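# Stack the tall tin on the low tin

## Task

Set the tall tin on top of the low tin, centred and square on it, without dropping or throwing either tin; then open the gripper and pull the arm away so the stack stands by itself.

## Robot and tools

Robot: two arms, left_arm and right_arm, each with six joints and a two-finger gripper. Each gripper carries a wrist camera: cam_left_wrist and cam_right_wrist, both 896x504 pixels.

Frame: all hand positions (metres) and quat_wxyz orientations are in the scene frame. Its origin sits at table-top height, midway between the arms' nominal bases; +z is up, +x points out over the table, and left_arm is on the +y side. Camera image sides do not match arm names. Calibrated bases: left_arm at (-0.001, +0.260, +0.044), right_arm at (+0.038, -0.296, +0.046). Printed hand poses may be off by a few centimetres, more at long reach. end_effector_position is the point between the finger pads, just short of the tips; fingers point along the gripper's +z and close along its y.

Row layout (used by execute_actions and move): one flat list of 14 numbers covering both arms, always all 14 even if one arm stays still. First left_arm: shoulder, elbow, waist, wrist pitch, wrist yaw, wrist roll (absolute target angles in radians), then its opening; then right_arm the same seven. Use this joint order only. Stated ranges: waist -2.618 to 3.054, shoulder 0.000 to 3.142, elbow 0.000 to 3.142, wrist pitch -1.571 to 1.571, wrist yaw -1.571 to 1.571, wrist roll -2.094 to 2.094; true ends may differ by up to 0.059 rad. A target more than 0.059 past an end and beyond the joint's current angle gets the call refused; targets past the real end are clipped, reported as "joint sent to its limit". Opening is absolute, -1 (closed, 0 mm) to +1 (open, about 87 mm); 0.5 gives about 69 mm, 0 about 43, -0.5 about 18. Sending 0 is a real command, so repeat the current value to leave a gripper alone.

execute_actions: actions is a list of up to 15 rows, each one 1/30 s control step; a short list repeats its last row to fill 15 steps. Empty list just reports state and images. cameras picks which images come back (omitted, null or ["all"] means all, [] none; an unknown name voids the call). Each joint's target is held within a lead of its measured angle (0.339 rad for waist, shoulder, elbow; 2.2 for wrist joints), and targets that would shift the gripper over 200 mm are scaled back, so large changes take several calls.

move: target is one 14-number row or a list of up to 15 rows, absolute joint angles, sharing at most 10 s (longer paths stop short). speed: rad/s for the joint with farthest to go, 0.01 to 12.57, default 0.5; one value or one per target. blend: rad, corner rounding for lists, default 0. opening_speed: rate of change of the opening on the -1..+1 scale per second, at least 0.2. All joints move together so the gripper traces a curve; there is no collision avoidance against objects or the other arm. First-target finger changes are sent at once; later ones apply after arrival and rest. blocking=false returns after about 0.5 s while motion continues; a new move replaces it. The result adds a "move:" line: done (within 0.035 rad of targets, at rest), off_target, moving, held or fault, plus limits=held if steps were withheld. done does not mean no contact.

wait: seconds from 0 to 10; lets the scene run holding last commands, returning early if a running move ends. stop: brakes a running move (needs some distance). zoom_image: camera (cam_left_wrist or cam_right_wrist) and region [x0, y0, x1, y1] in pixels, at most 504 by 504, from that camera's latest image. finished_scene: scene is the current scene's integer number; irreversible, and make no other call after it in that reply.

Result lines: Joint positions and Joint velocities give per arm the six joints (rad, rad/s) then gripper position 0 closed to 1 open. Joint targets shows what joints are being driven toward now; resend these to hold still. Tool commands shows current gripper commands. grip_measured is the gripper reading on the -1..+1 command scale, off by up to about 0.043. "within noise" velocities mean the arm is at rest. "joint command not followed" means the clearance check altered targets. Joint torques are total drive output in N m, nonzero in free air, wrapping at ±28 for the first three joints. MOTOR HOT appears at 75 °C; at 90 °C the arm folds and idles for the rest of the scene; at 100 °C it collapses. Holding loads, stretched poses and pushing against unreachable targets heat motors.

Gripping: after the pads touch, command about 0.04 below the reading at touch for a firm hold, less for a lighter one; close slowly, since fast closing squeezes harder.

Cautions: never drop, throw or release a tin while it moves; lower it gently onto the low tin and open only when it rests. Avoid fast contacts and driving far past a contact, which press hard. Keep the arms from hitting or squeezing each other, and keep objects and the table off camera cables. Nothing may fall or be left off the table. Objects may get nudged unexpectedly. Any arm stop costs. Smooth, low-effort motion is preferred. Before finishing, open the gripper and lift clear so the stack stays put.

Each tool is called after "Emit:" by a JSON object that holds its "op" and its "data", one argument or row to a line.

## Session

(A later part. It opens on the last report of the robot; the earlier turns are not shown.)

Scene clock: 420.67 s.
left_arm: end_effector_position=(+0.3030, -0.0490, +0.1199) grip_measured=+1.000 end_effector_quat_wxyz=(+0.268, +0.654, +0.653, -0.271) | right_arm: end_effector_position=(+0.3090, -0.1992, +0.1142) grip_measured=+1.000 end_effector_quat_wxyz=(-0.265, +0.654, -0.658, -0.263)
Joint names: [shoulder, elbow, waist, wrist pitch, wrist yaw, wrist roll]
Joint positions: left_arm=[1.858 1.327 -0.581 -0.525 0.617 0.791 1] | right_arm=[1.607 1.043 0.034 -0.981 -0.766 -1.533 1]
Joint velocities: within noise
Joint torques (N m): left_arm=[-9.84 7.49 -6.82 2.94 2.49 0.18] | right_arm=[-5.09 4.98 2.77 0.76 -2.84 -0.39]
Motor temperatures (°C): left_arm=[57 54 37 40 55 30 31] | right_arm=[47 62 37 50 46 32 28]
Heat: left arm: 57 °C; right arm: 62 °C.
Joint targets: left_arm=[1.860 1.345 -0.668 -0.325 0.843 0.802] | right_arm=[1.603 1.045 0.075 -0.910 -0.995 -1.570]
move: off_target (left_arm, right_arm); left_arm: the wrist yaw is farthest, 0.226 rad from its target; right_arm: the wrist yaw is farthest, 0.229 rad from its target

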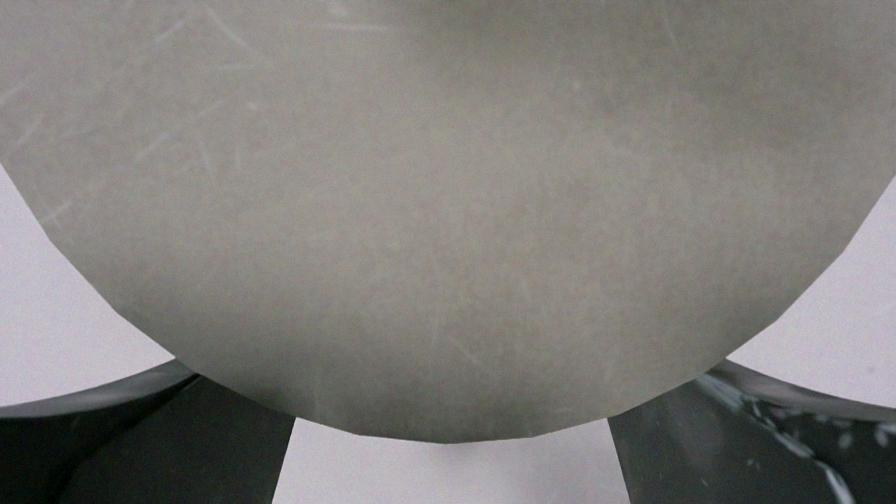

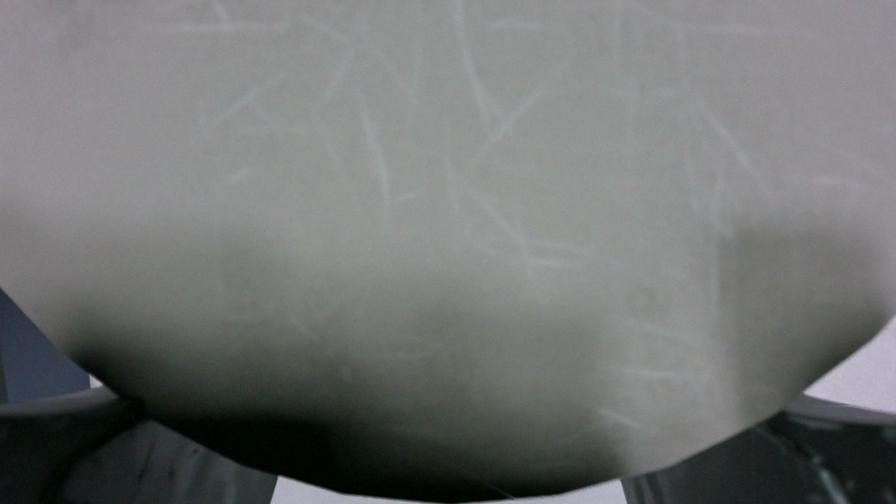

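Emit:
{"op": "move", "data": {
  "target": [1.884,1.285,-0.658,-0.252,0.843,0.802,1,1.617,1.0,0.092,-0.853,-0.995,-1.57,1],
  "speed": 0.06
}}

Scene clock: 429.97 s.
left_arm: end_effector_position=(+0.3034, -0.0500, +0.1015) grip_measured=+1.000 end_effector_quat_wxyz=(+0.271, +0.655, +0.651, -0.272) | right_arm: end_effector_position=(+0.3098, -0.2007, +0.0985) grip_measured=+1.000 end_effector_quat_wxyz=(-0.265, +0.656, -0.658, -0.258)
Joint names: [shoulder, elbow, waist, wrist pitch, wrist yaw, wrist roll]
Joint positions: left_arm=[1.879 1.273 -0.581 -0.442 0.621 0.791 1] | right_arm=[1.623 0.997 0.034 -0.911 -0.757 -1.534 1]
Joint velocities: within noise
Joint torques (N m): left_arm=[-9.63 6.64 -5.98 2.82 2.47 0.15] | right_arm=[-5.29 4.94 4.07 0.67 -2.94 -0.38]
Motor temperatures (°C): left_arm=[58 53 38 44 56 30 31] | right_arm=[46 60 37 48 48 32 28]
Heat: left arm: 58 °C; right arm: 60 °C.
Joint targets: left_arm=[1.884 1.285 -0.658 -0.252 0.843 0.802] | right_arm=[1.617 1.000 0.092 -0.853 -0.995 -1.570]
move: off_target (left_arm, right_arm); left_arm: the wrist yaw is farthest, 0.222 rad from its target; right_arm: the wrist yaw is farthest, 0.238 rad from its target

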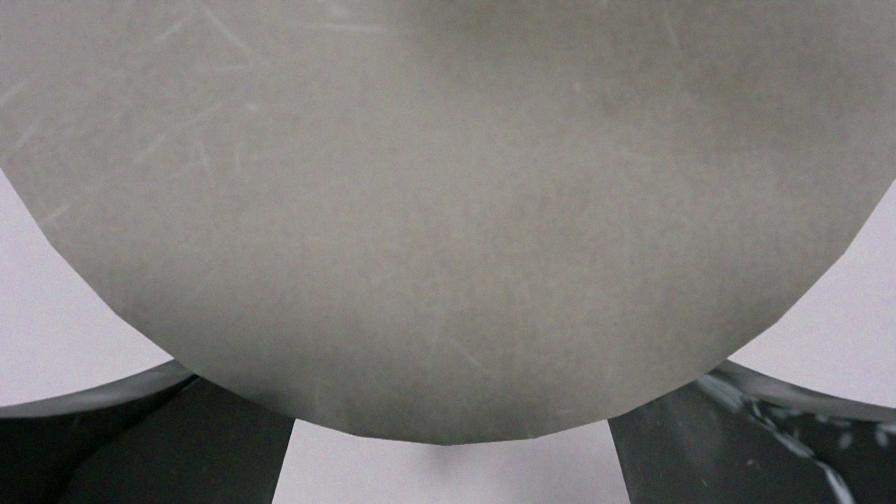

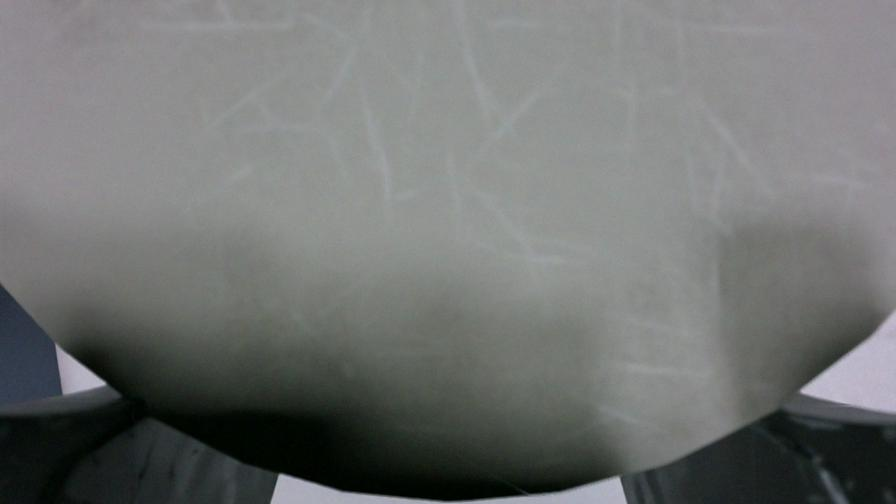

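Emit:
{"op": "move", "data": {
  "target": [1.888,1.285,-0.635,-0.25,0.843,0.802,1,1.617,0.998,0.115,-0.851,-0.995,-1.57,1],
  "speed": 0.06,
  "cameras": []
}}

Scene clock: 434.43 s.
left_arm: end_effector_position=(+0.3032, -0.0497, +0.1000) grip_measured=+1.000 end_effector_quat_wxyz=(+0.270, +0.654, +0.652, -0.272) | right_arm: end_effector_position=(+0.3101, -0.2003, +0.0978) grip_measured=+1.000 end_effector_quat_wxyz=(-0.263, +0.659, -0.657, -0.254)
Joint names: [shoulder, elbow, waist, wrist pitch, wrist yaw, wrist roll]
Joint positions: left_arm=[1.882 1.272 -0.581 -0.441 0.621 0.791 1] | right_arm=[1.623 0.997 0.04 -0.907 -0.748 -1.534 1]
Joint velocities: within noise
Joint torques (N m): left_arm=[-9.54 6.98 -4.18 2.87 2.47 0.16] | right_arm=[-5.3 4.79 5.33 0.65 -3.04 -0.38]
Motor temperatures (°C): left_arm=[57 52 38 47 56 30 31] | right_arm=[45 59 37 47 49 32 28]
Heat: left arm: 57 °C; right arm: 59 °C.
Joint targets: left_arm=[1.888 1.285 -0.635 -0.250 0.843 0.802] | right_arm=[1.617 0.998 0.115 -0.851 -0.995 -1.570]
move: off_target (left_arm, right_arm); left_arm: the wrist yaw is farthest, 0.222 rad from its target; right_arm: the wrist yaw is farthest, 0.247 rad from its target
No camera images: "cameras" was empty.

Emit:
{"op": "move", "data": {
  "target": [1.89,1.285,-0.625,-0.25,0.843,0.802,1,1.617,0.998,0.127,-0.851,-0.995,-1.57,1],
  "speed": 0.06,
  "cameras": []
}}

Scene clock: 437.77 s.
left_arm: end_effector_position=(+0.3050, -0.0477, +0.0993) grip_measured=+1.000 end_effector_quat_wxyz=(+0.270, +0.652, +0.654, -0.273) | right_arm: end_effector_position=(+0.3121, -0.1981, +0.0977) grip_measured=+1.000 end_effector_quat_wxyz=(-0.265, +0.664, -0.652, -0.251)
Joint names: [shoulder, elbow, waist, wrist pitch, wrist yaw, wrist roll]
Joint positions: left_arm=[1.884 1.272 -0.573 -0.441 0.625 0.791 1] | right_arm=[1.623 0.997 0.049 -0.895 -0.746 -1.534 1]
Joint velocities: within noise
Joint torques (N m): left_arm=[-9.57 6.98 -3.93 2.88 2.43 0.16] | right_arm=[-5.31 4.83 5.57 0.56 -3.05 -0.38]
Motor temperatures (°C): left_arm=[57 52 37 48 56 30 31] | right_arm=[45 59 37 46 50 32 28]
Heat: left arm: 57 °C; right arm: 59 °C.
Joint targets: left_arm=[1.890 1.285 -0.625 -0.250 0.843 0.802] | right_arm=[1.617 0.998 0.127 -0.851 -0.995 -1.570]
move: off_target (left_arm, right_arm); left_arm: the wrist yaw is farthest, 0.218 rad from its target; right_arm: the wrist yaw is farthest, 0.249 rad from its target
No camera images: "cameras" was empty.

Emit:
{"op": "move", "data": {
  "target": [1.899,1.25,-0.625,-0.205,0.843,0.802,1,1.627,0.965,0.127,-0.808,-0.995,-1.57,1],
  "speed": 0.06
}}

Scene clock: 444.20 s.
left_arm: end_effector_position=(+0.3021, -0.0472, +0.0929) grip_measured=+1.000 end_effector_quat_wxyz=(+0.270, +0.651, +0.652, -0.280) | right_arm: end_effector_position=(+0.3094, -0.1974, +0.0905) grip_measured=+1.000 end_effector_quat_wxyz=(-0.264, +0.665, -0.652, -0.252)
Joint names: [shoulder, elbow, waist, wrist pitch, wrist yaw, wrist roll]
Joint positions: left_arm=[1.888 1.245 -0.57 -0.412 0.641 0.791 1] | right_arm=[1.628 0.972 0.052 -0.868 -0.746 -1.534 1]
Joint velocities: within noise
Joint torques (N m): left_arm=[-8.96 6.23 -4.22 3.01 2.26 0.15] | right_arm=[-4.89 4.16 5.37 0.7 -3.06 -0.39]
Motor temperatures (°C): left_arm=[57 51 37 50 56 30 31] | right_arm=[45 58 37 45 51 32 28]
Heat: left arm: 57 °C; right arm: 58 °C.
Joint targets: left_arm=[1.899 1.250 -0.625 -0.205 0.843 0.802] | right_arm=[1.627 0.965 0.127 -0.808 -0.995 -1.570]
move: off_target (left_arm, right_arm); left_arm: the wrist pitch is farthest, 0.207 rad from its target; right_arm: the wrist yaw is farthest, 0.249 rad from its target

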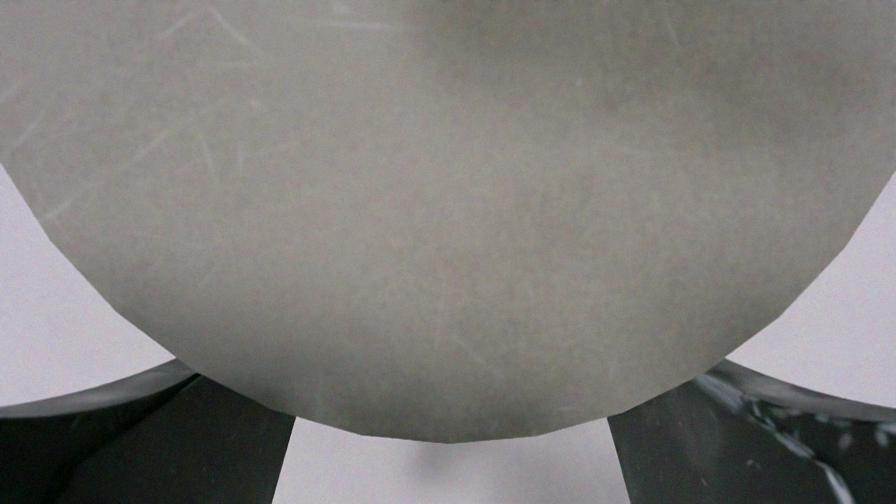

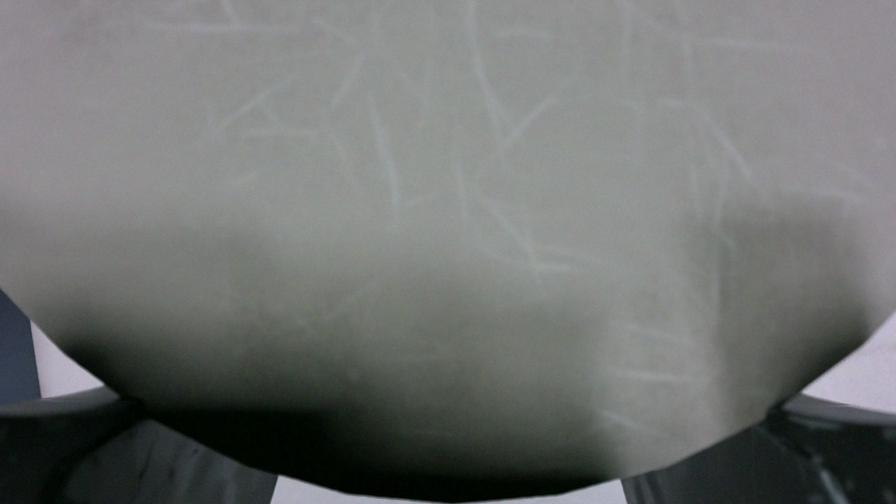

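Emit:
{"op": "move", "data": {
  "target": [1.916,1.24,-0.625,-0.178,0.843,0.802,1,1.643,0.958,0.127,-0.785,-0.995,-1.57,1],
  "speed": 0.05
}}

Scene clock: 448.40 s.
left_arm: end_effector_position=(+0.3028, -0.0474, +0.0924) grip_measured=+1.000 end_effector_quat_wxyz=(+0.273, +0.650, +0.650, -0.283) | right_arm: end_effector_position=(+0.3102, -0.1974, +0.0886) grip_measured=+1.000 end_effector_quat_wxyz=(-0.265, +0.665, -0.652, -0.251)
Joint names: [shoulder, elbow, waist, wrist pitch, wrist yaw, wrist roll]
Joint positions: left_arm=[1.888 1.237 -0.566 -0.397 0.649 0.791 1] | right_arm=[1.632 0.968 0.052 -0.857 -0.746 -1.534 1]
Joint velocities: within noise
Joint torques (N m): left_arm=[-7.27 6.08 -4.51 3.14 2.19 0.16] | right_arm=[-3.97 3.92 5.34 0.81 -3.06 -0.38]
Motor temperatures (°C): left_arm=[57 51 37 51 56 30 31] | right_arm=[44 57 38 45 52 32 28]
Heat: left arm: 57 °C; right arm: 57 °C.
Joint targets: left_arm=[1.916 1.240 -0.625 -0.178 0.843 0.802] | right_arm=[1.643 0.958 0.127 -0.785 -0.995 -1.570]
move: off_target (left_arm, right_arm); left_arm: the wrist pitch is farthest, 0.219 rad from its target; right_arm: the wrist yaw is farthest, 0.249 rad from its target

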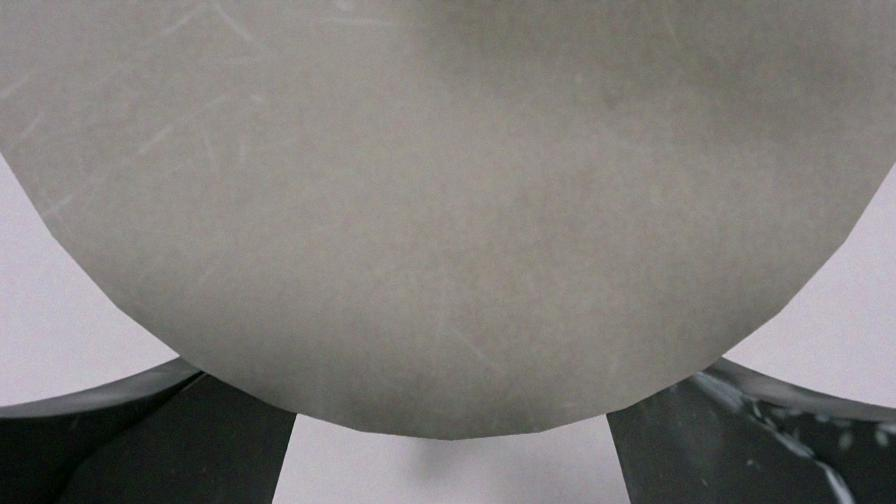

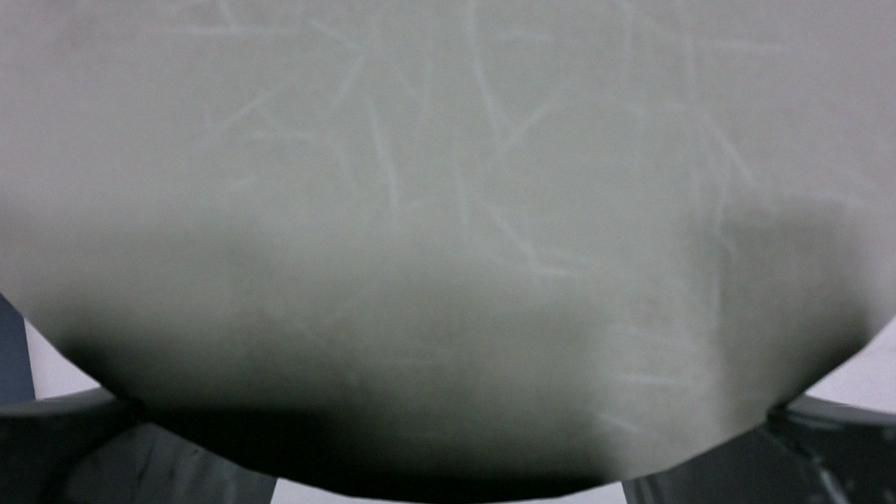

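Emit:
{"op": "move", "data": {
  "target": [1.916,1.218,-0.625,-0.156,0.843,0.802,1,1.643,0.938,0.127,-0.765,-0.995,-1.57,1],
  "speed": 0.05
}}

Scene clock: 456.87 s.
left_arm: end_effector_position=(+0.3027, -0.0478, +0.0911) grip_measured=+1.000 end_effector_quat_wxyz=(+0.279, +0.648, +0.647, -0.290) | right_arm: end_effector_position=(+0.3098, -0.1973, +0.0869) grip_measured=+1.000 end_effector_quat_wxyz=(-0.266, +0.665, -0.651, -0.251)
Joint names: [shoulder, elbow, waist, wrist pitch, wrist yaw, wrist roll]
Joint positions: left_arm=[1.888 1.222 -0.56 -0.373 0.668 0.791 1] | right_arm=[1.632 0.96 0.052 -0.847 -0.747 -1.535 1]
Joint velocities: within noise
Joint torques (N m): left_arm=[-7.21 5.45 -4.98 3.14 2 0.17] | right_arm=[-3.97 2.95 5.35 0.91 -3.05 -0.38]
Motor temperatures (°C): left_arm=[56 50 37 55 55 30 31] | right_arm=[43 55 38 45 53 32 28]
Heat: left arm: 56 °C; right arm: 55 °C.
Joint targets: left_arm=[1.916 1.218 -0.625 -0.156 0.843 0.802] | right_arm=[1.643 0.938 0.127 -0.765 -0.995 -1.570]
move: off_target (left_arm, right_arm); left_arm: the wrist pitch is farthest, 0.217 rad from its target; right_arm: the wrist yaw is farthest, 0.248 rad from its target

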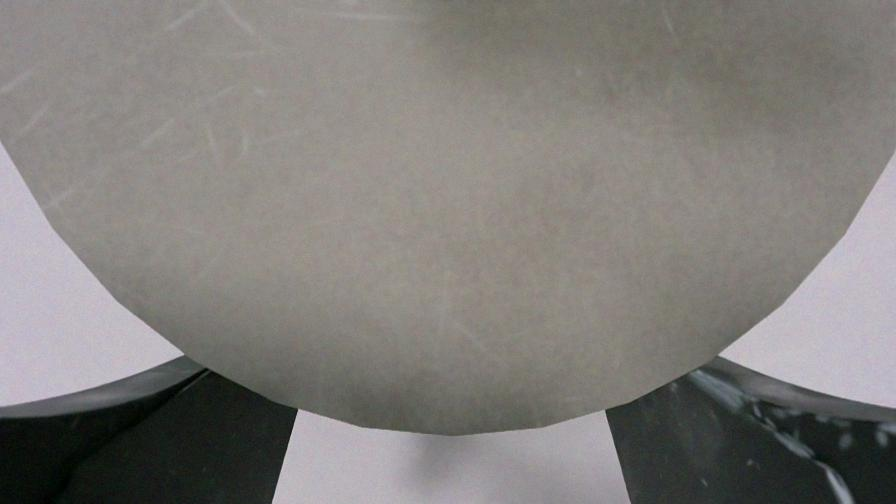

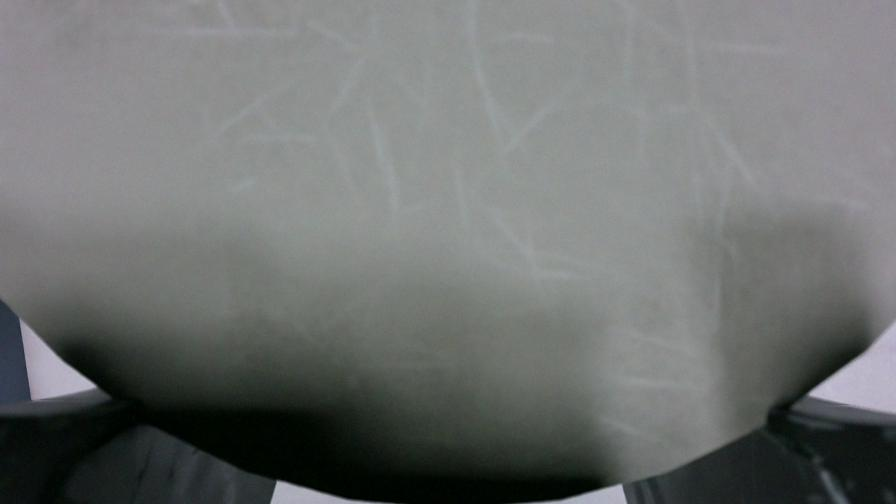

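Emit:
{"op": "move", "data": {
  "target": [1.916,1.198,-0.625,-0.136,0.843,0.802,1,1.643,0.918,0.127,-0.745,-0.995,-1.57,1],
  "speed": 0.05
}}

Scene clock: 465.47 s.
left_arm: end_effector_position=(+0.3028, -0.0479, +0.0891) grip_measured=+1.000 end_effector_quat_wxyz=(+0.284, +0.647, +0.644, -0.294) | right_arm: end_effector_position=(+0.3096, -0.1972, +0.0863) grip_measured=+1.000 end_effector_quat_wxyz=(-0.269, +0.665, -0.651, -0.251)
Joint names: [shoulder, elbow, waist, wrist pitch, wrist yaw, wrist roll]
Joint positions: left_arm=[1.888 1.206 -0.556 -0.347 0.68 0.79 1] | right_arm=[1.629 0.952 0.05 -0.838 -0.751 -1.535 1]
Joint velocities: within noise
Joint torques (N m): left_arm=[-7.16 5.16 -5.38 3.1 1.93 0.16] | right_arm=[-3.7 1.96 5.49 1.02 -3 -0.37]
Motor temperatures (°C): left_arm=[55 49 37 58 54 30 31] | right_arm=[43 54 38 44 54 32 28]
Heat: left arm: 58 °C; right arm: 54 °C.
Joint targets: left_arm=[1.916 1.198 -0.625 -0.136 0.843 0.802] | right_arm=[1.643 0.918 0.127 -0.745 -0.995 -1.570]
move: off_target (left_arm, right_arm); left_arm: the wrist pitch is farthest, 0.211 rad from its target; right_arm: the wrist yaw is farthest, 0.244 rad from its target

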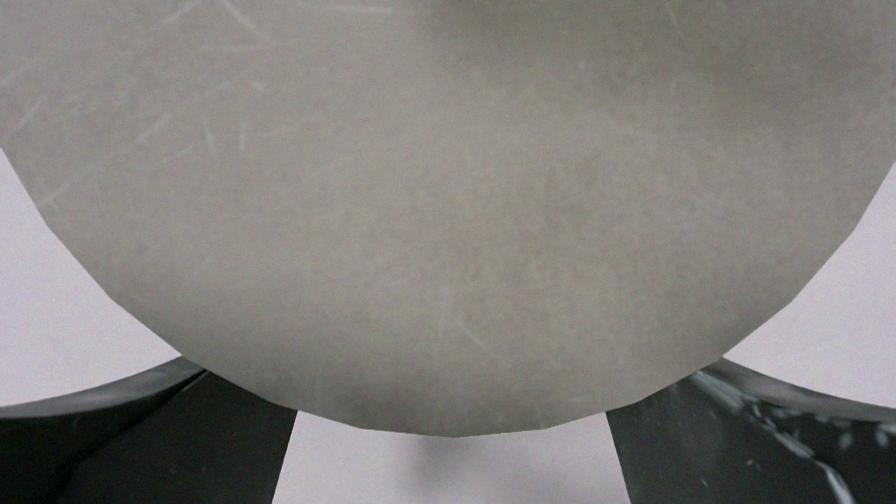

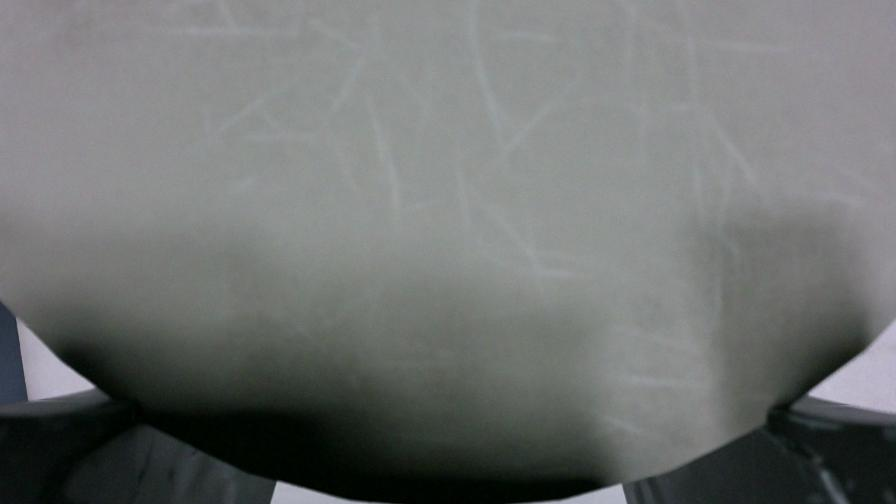

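Emit:
{"op": "move", "data": {
  "target": [
    [1.9,1.215,-0.55,-0.335,0.69,0.79,1,1.634,0.96,0.045,-0.815,-0.765,-1.54,1],
    [1.9,1.215,-0.46,-0.335,0.68,0.83,1,1.634,0.96,-0.045,-0.815,-0.735,-1.58,1]
  ],
  "speed": 0.1,
  "blend": 0.02
}}

Scene clock: 476.90 s.
left_arm: end_effector_position=(+0.3277, -0.0180, +0.0857) grip_measured=+1.000 end_effector_quat_wxyz=(+0.292, +0.623, +0.669, -0.280) | right_arm: end_effector_position=(+0.3187, -0.2231, +0.0852) grip_measured=+1.000 end_effector_quat_wxyz=(-0.280, +0.646, -0.671, -0.231)
Joint names: [shoulder, elbow, waist, wrist pitch, wrist yaw, wrist roll]
Joint positions: left_arm=[1.893 1.205 -0.466 -0.357 0.68 0.812 1] | right_arm=[1.63 0.952 -0.038 -0.836 -0.741 -1.564 1]
Joint velocities: within noise
Joint torques (N m): left_arm=[-9.42 6.52 0.72 1.27 0.32 0.26] | right_arm=[-4.46 5.37 -0.85 0.35 -0.2 -0.17]
Motor temperatures (°C): left_arm=[55 48 37 58 52 30 31] | right_arm=[42 53 38 44 53 32 28]
Heat: left arm: 58 °C; right arm: 53 °C.
Joint targets: left_arm=[1.900 1.215 -0.460 -0.335 0.680 0.830] | right_arm=[1.634 0.960 -0.045 -0.815 -0.735 -1.580]
move: done

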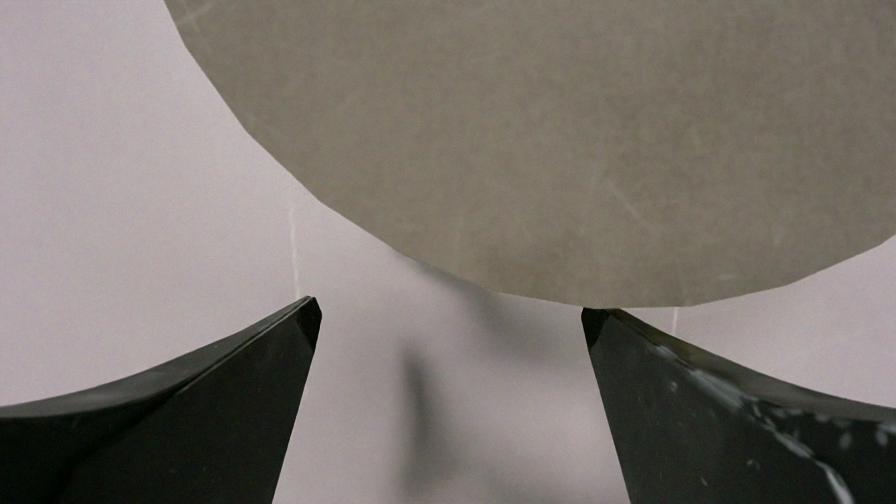

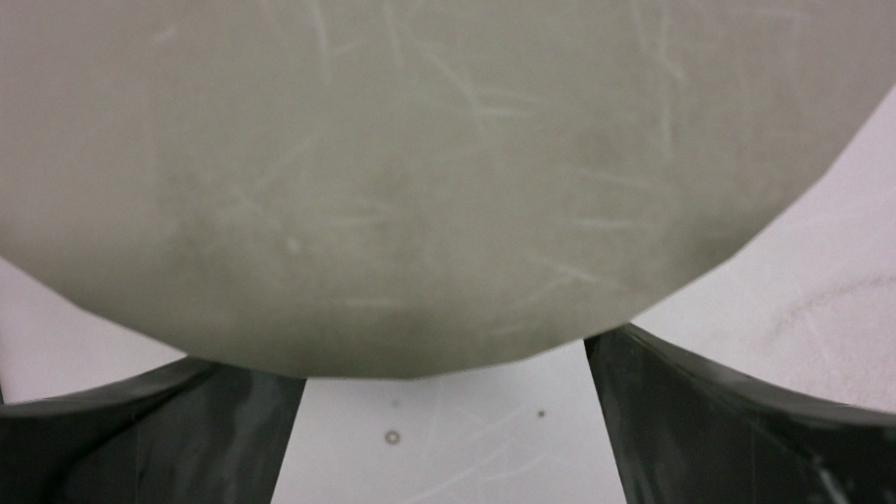

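Emit:
{"op": "move", "data": {
  "target": [
    [1.9,1.215,-0.43,-0.335,0.68,0.83,1,1.634,0.96,-0.075,-0.815,-0.735,-1.58,1],
    [1.9,1.515,-0.42,-0.635,0.68,0.88,1,1.634,1.21,-0.085,-1.115,-0.75,-1.58,1],
    [1.2,1.1,-0.3,-0.6,0.3,0.4,1,1.0,0.9,-0.5,-0.6,-0.4,-0.8,1],
    [0.728,0.75,-0.499,-0.344,-0.2,-0.077,1,1.0,0.9,-0.5,-0.6,-0.4,-0.8,1]
  ],
  "speed": [0.12,0.3,0.5,0.4],
  "blend": [0.02,0.05,0.05,0]
}}

Emit:
{"op": "wait", "data": {
  "seconds": 0.7,
  "cameras": ["cam_left_wrist"]
}}

Emit:
{"op": "zoom_image", "data": {
  "camera": "cam_left_wrist",
  "region": [560, 50, 880, 350]
}}

Scene clock: 490.17 s.
left_arm: end_effector_position=(+0.2614, +0.1422, +0.2813) grip_measured=+1.000 end_effector_quat_wxyz=(+0.574, +0.132, +0.802, -0.096) | right_arm: end_effector_position=(+0.3151, -0.4018, +0.2316) grip_measured=+1.000 end_effector_quat_wxyz=(+0.429, -0.219, +0.871, -0.097)
Joint names: [shoulder, elbow, waist, wrist pitch, wrist yaw, wrist roll]
Joint positions: left_arm=[0.731 0.764 -0.492 -0.368 -0.185 -0.066 1] | right_arm=[1.01 0.908 -0.492 -0.632 -0.411 -0.814 1]
Joint velocities: within noise
Joint torques (N m): left_arm=[-0.79 5.42 -0.32 1.95 -0.21 -0.05] | right_arm=[-2.32 5.35 -0.94 1.63 0.07 0.17]
Motor temperatures (°C): left_arm=[55 48 36 51 48 30 31] | right_arm=[41 53 37 43 47 32 28]
Heat: left arm: 55 °C; right arm: 53 °C.
Joint targets: left_arm=[0.728 0.750 -0.499 -0.344 -0.200 -0.077] | right_arm=[1.000 0.900 -0.500 -0.600 -0.400 -0.800]
move: done; blend cut to 0.015 rad at target 1

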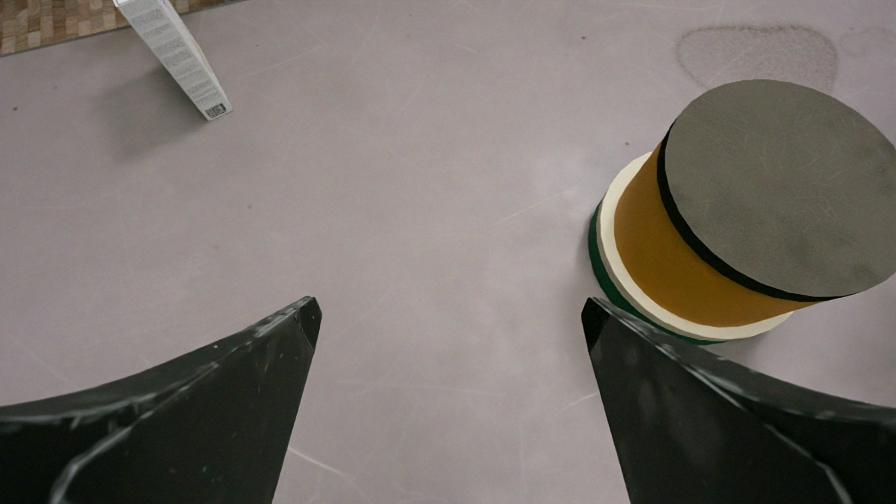

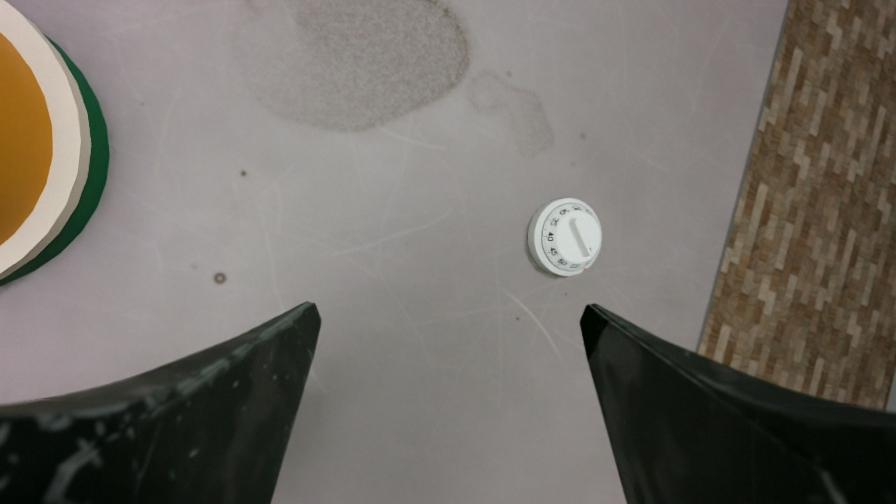

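Scene clock: 490.87 s.
left_arm: end_effector_position=(+0.2615, +0.1422, +0.2813) grip_measured=+1.000 end_effector_quat_wxyz=(+0.574, +0.132, +0.803, -0.096) | right_arm: end_effector_position=(+0.3151, -0.4018, +0.2316) grip_measured=+1.000 end_effector_quat_wxyz=(+0.429, -0.219, +0.871, -0.097)
Joint names: [shoulder, elbow, waist, wrist pitch, wrist yaw, wrist roll]
Joint positions: left_arm=[0.731 0.764 -0.492 -0.368 -0.186 -0.067 1] | right_arm=[1.01 0.908 -0.492 -0.632 -0.411 -0.814 1]
Joint velocities: within noise
Joint torques (N m): left_arm=[-0.79 5.45 -0.38 1.95 -0.2 -0.09] | right_arm=[-2.32 5.35 -0.94 1.62 0.08 0.17]
Motor temperatures (°C): left_arm=[55 48 36 51 47 30 31] | right_arm=[41 53 37 43 47 32 28]
Heat: left arm: 55 °C; right arm: 53 °C.
Joint targets: left_arm=[0.728 0.750 -0.499 -0.344 -0.200 -0.077] | right_arm=[1.000 0.900 -0.500 -0.600 -0.400 -0.800]
Tool commands: left_gripper/opening=+1.0 right_gripper/opening=+1.0
wait: 0.70 s; at rest by 0.17 s
Images, in order (width x height): cam_left_wrist 896x504.

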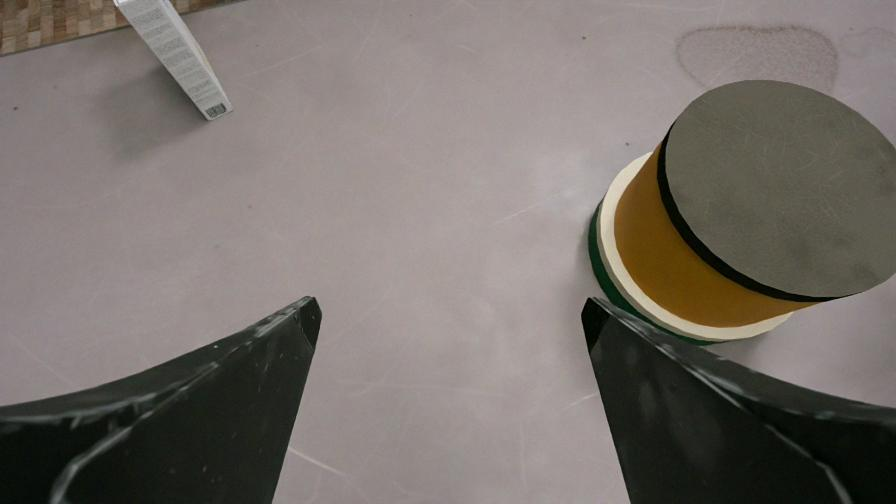

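Scaled by 1.575.

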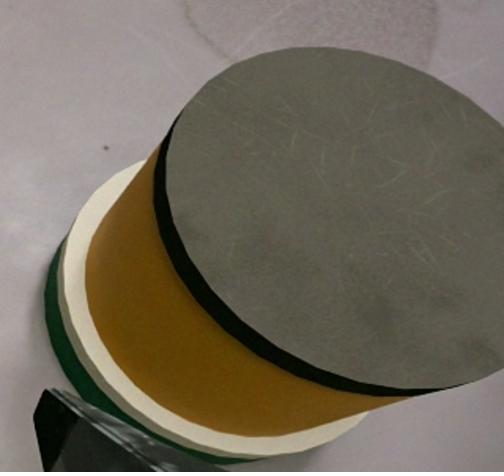

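Emit:
{"op": "execute_actions", "data": {
  "actions": []
}}

Emit:
{"op": "zoom_image", "data": {
  "camera": "cam_left_wrist",
  "region": [560, 110, 860, 360]
}}

Emit:
{"op": "zoom_image", "data": {
  "camera": "cam_left_wrist",
  "region": [590, 140, 690, 240]
}}

Emit:
{"op": "zoom_image", "data": {
  "camera": "cam_left_wrist",
  "region": [590, 230, 690, 330]
}}

Emit:
{"op": "zoom_image", "data": {
  "camera": "cam_left_wrist",
  "region": [690, 250, 800, 350]
}}

Scene clock: 503.10 s.
left_arm: end_effector_position=(+0.2615, +0.1423, +0.2813) grip_measured=+1.000 end_effector_quat_wxyz=(+0.574, +0.132, +0.803, -0.096) | right_arm: end_effector_position=(+0.3151, -0.4019, +0.2317) grip_measured=+1.000 end_effector_quat_wxyz=(+0.429, -0.219, +0.871, -0.097)
Joint names: [shoulder, elbow, waist, wrist pitch, wrist yaw, wrist roll]
Joint positions: left_arm=[0.731 0.764 -0.492 -0.368 -0.186 -0.067 1] | right_arm=[1.01 0.908 -0.492 -0.632 -0.41 -0.814 1]
Joint velocities: within noise
Joint torques (N m): left_arm=[-0.79 5.38 -0.38 1.95 -0.21 -0.09] | right_arm=[-2.32 5.37 -0.92 1.62 0.08 0.16]
Motor temperatures (°C): left_arm=[52 47 35 50 45 30 31] | right_arm=[40 54 37 46 45 32 28]
Heat: left arm: 52 °C; right arm: 54 °C.
Joint targets: left_arm=[0.728 0.750 -0.499 -0.344 -0.200 -0.077] | right_arm=[1.000 0.900 -0.500 -0.600 -0.400 -0.800]
Tool commands: left_gripper/opening=+1.0 right_gripper/opening=+1.0

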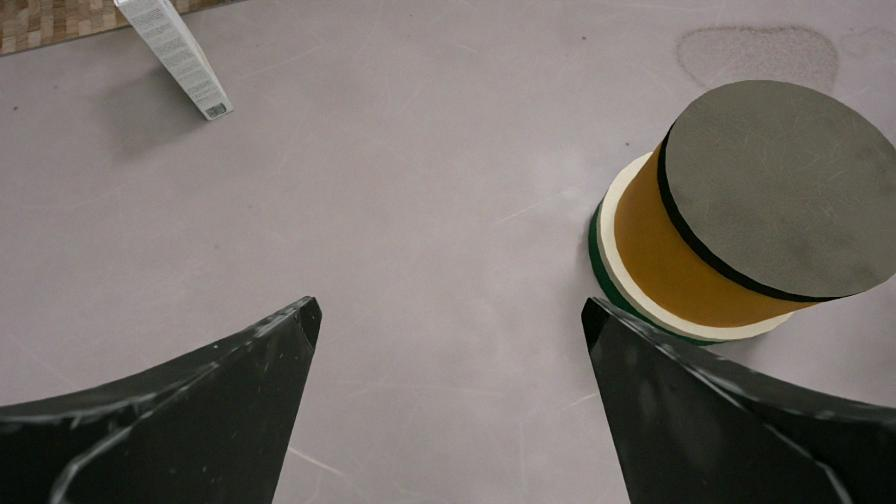

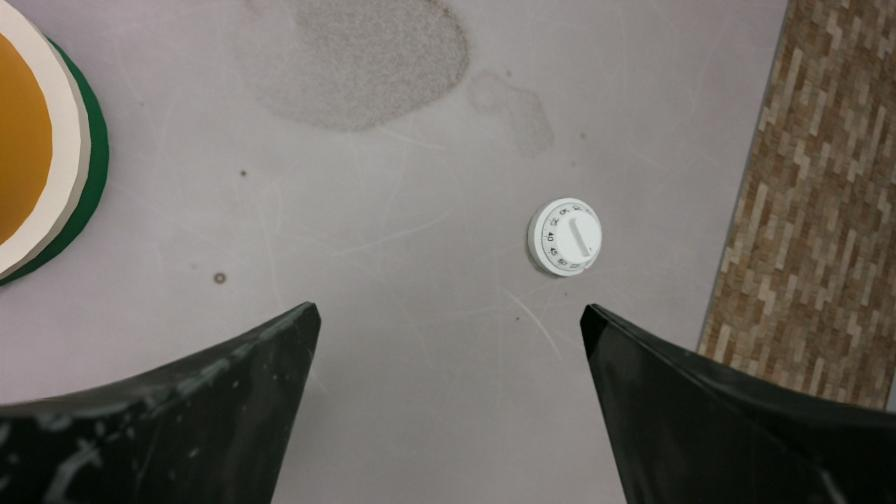

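Scaled by 1.680.

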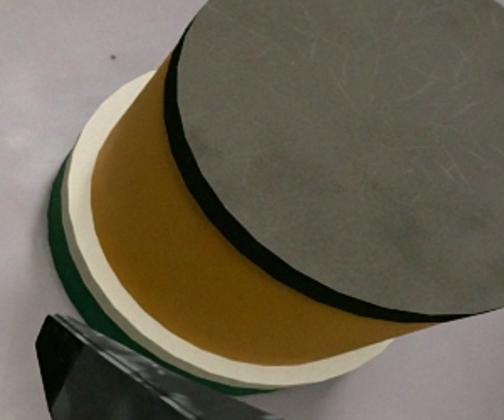

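Scaled by 5.040.

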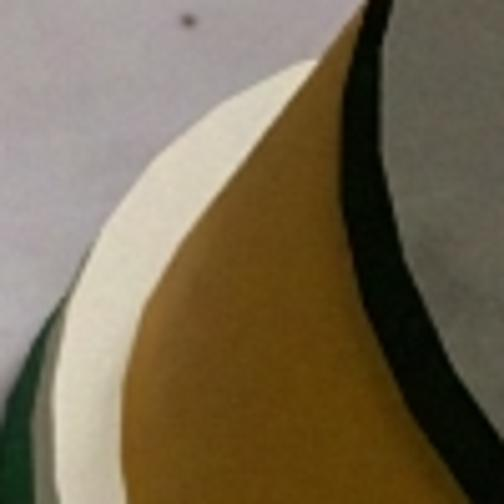

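Scaled by 5.040.

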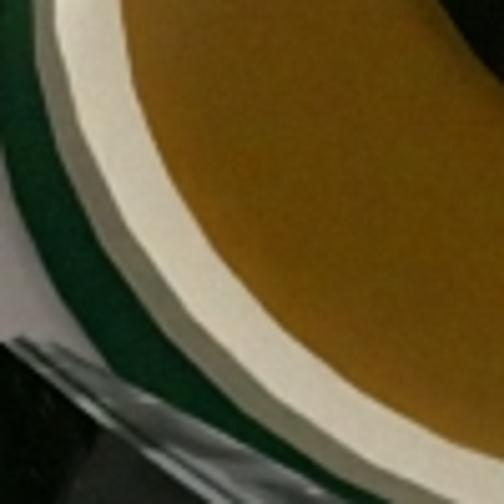

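Scaled by 4.582.

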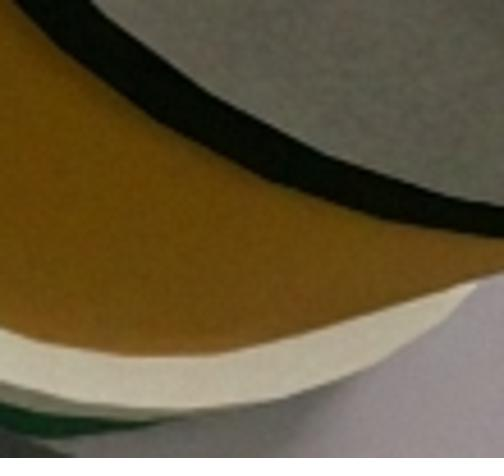

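Emit:
{"op": "zoom_image", "data": {
  "camera": "cam_right_wrist",
  "region": [0, 0, 130, 130]
}}

Emit:
{"op": "zoom_image", "data": {
  "camera": "cam_right_wrist",
  "region": [0, 130, 160, 290]
}}

Scaled by 3.877.

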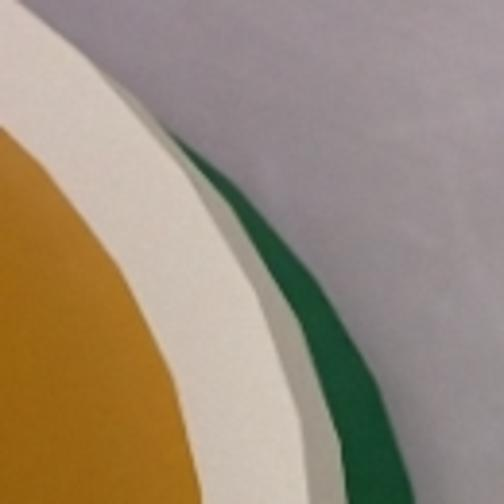

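Scaled by 3.150.

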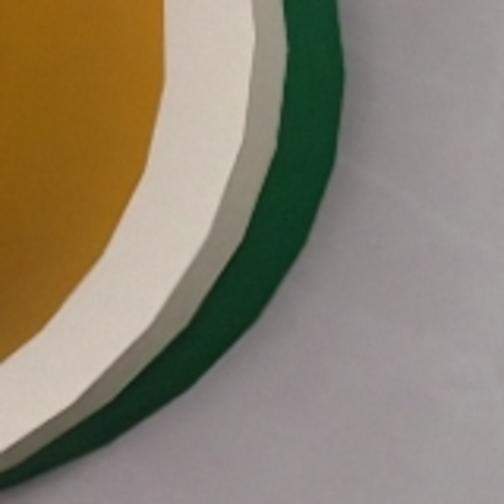

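Emit:
{"op": "finished_scene", "data": {
  "scene": 3
}}

The scene is finished: the task was done.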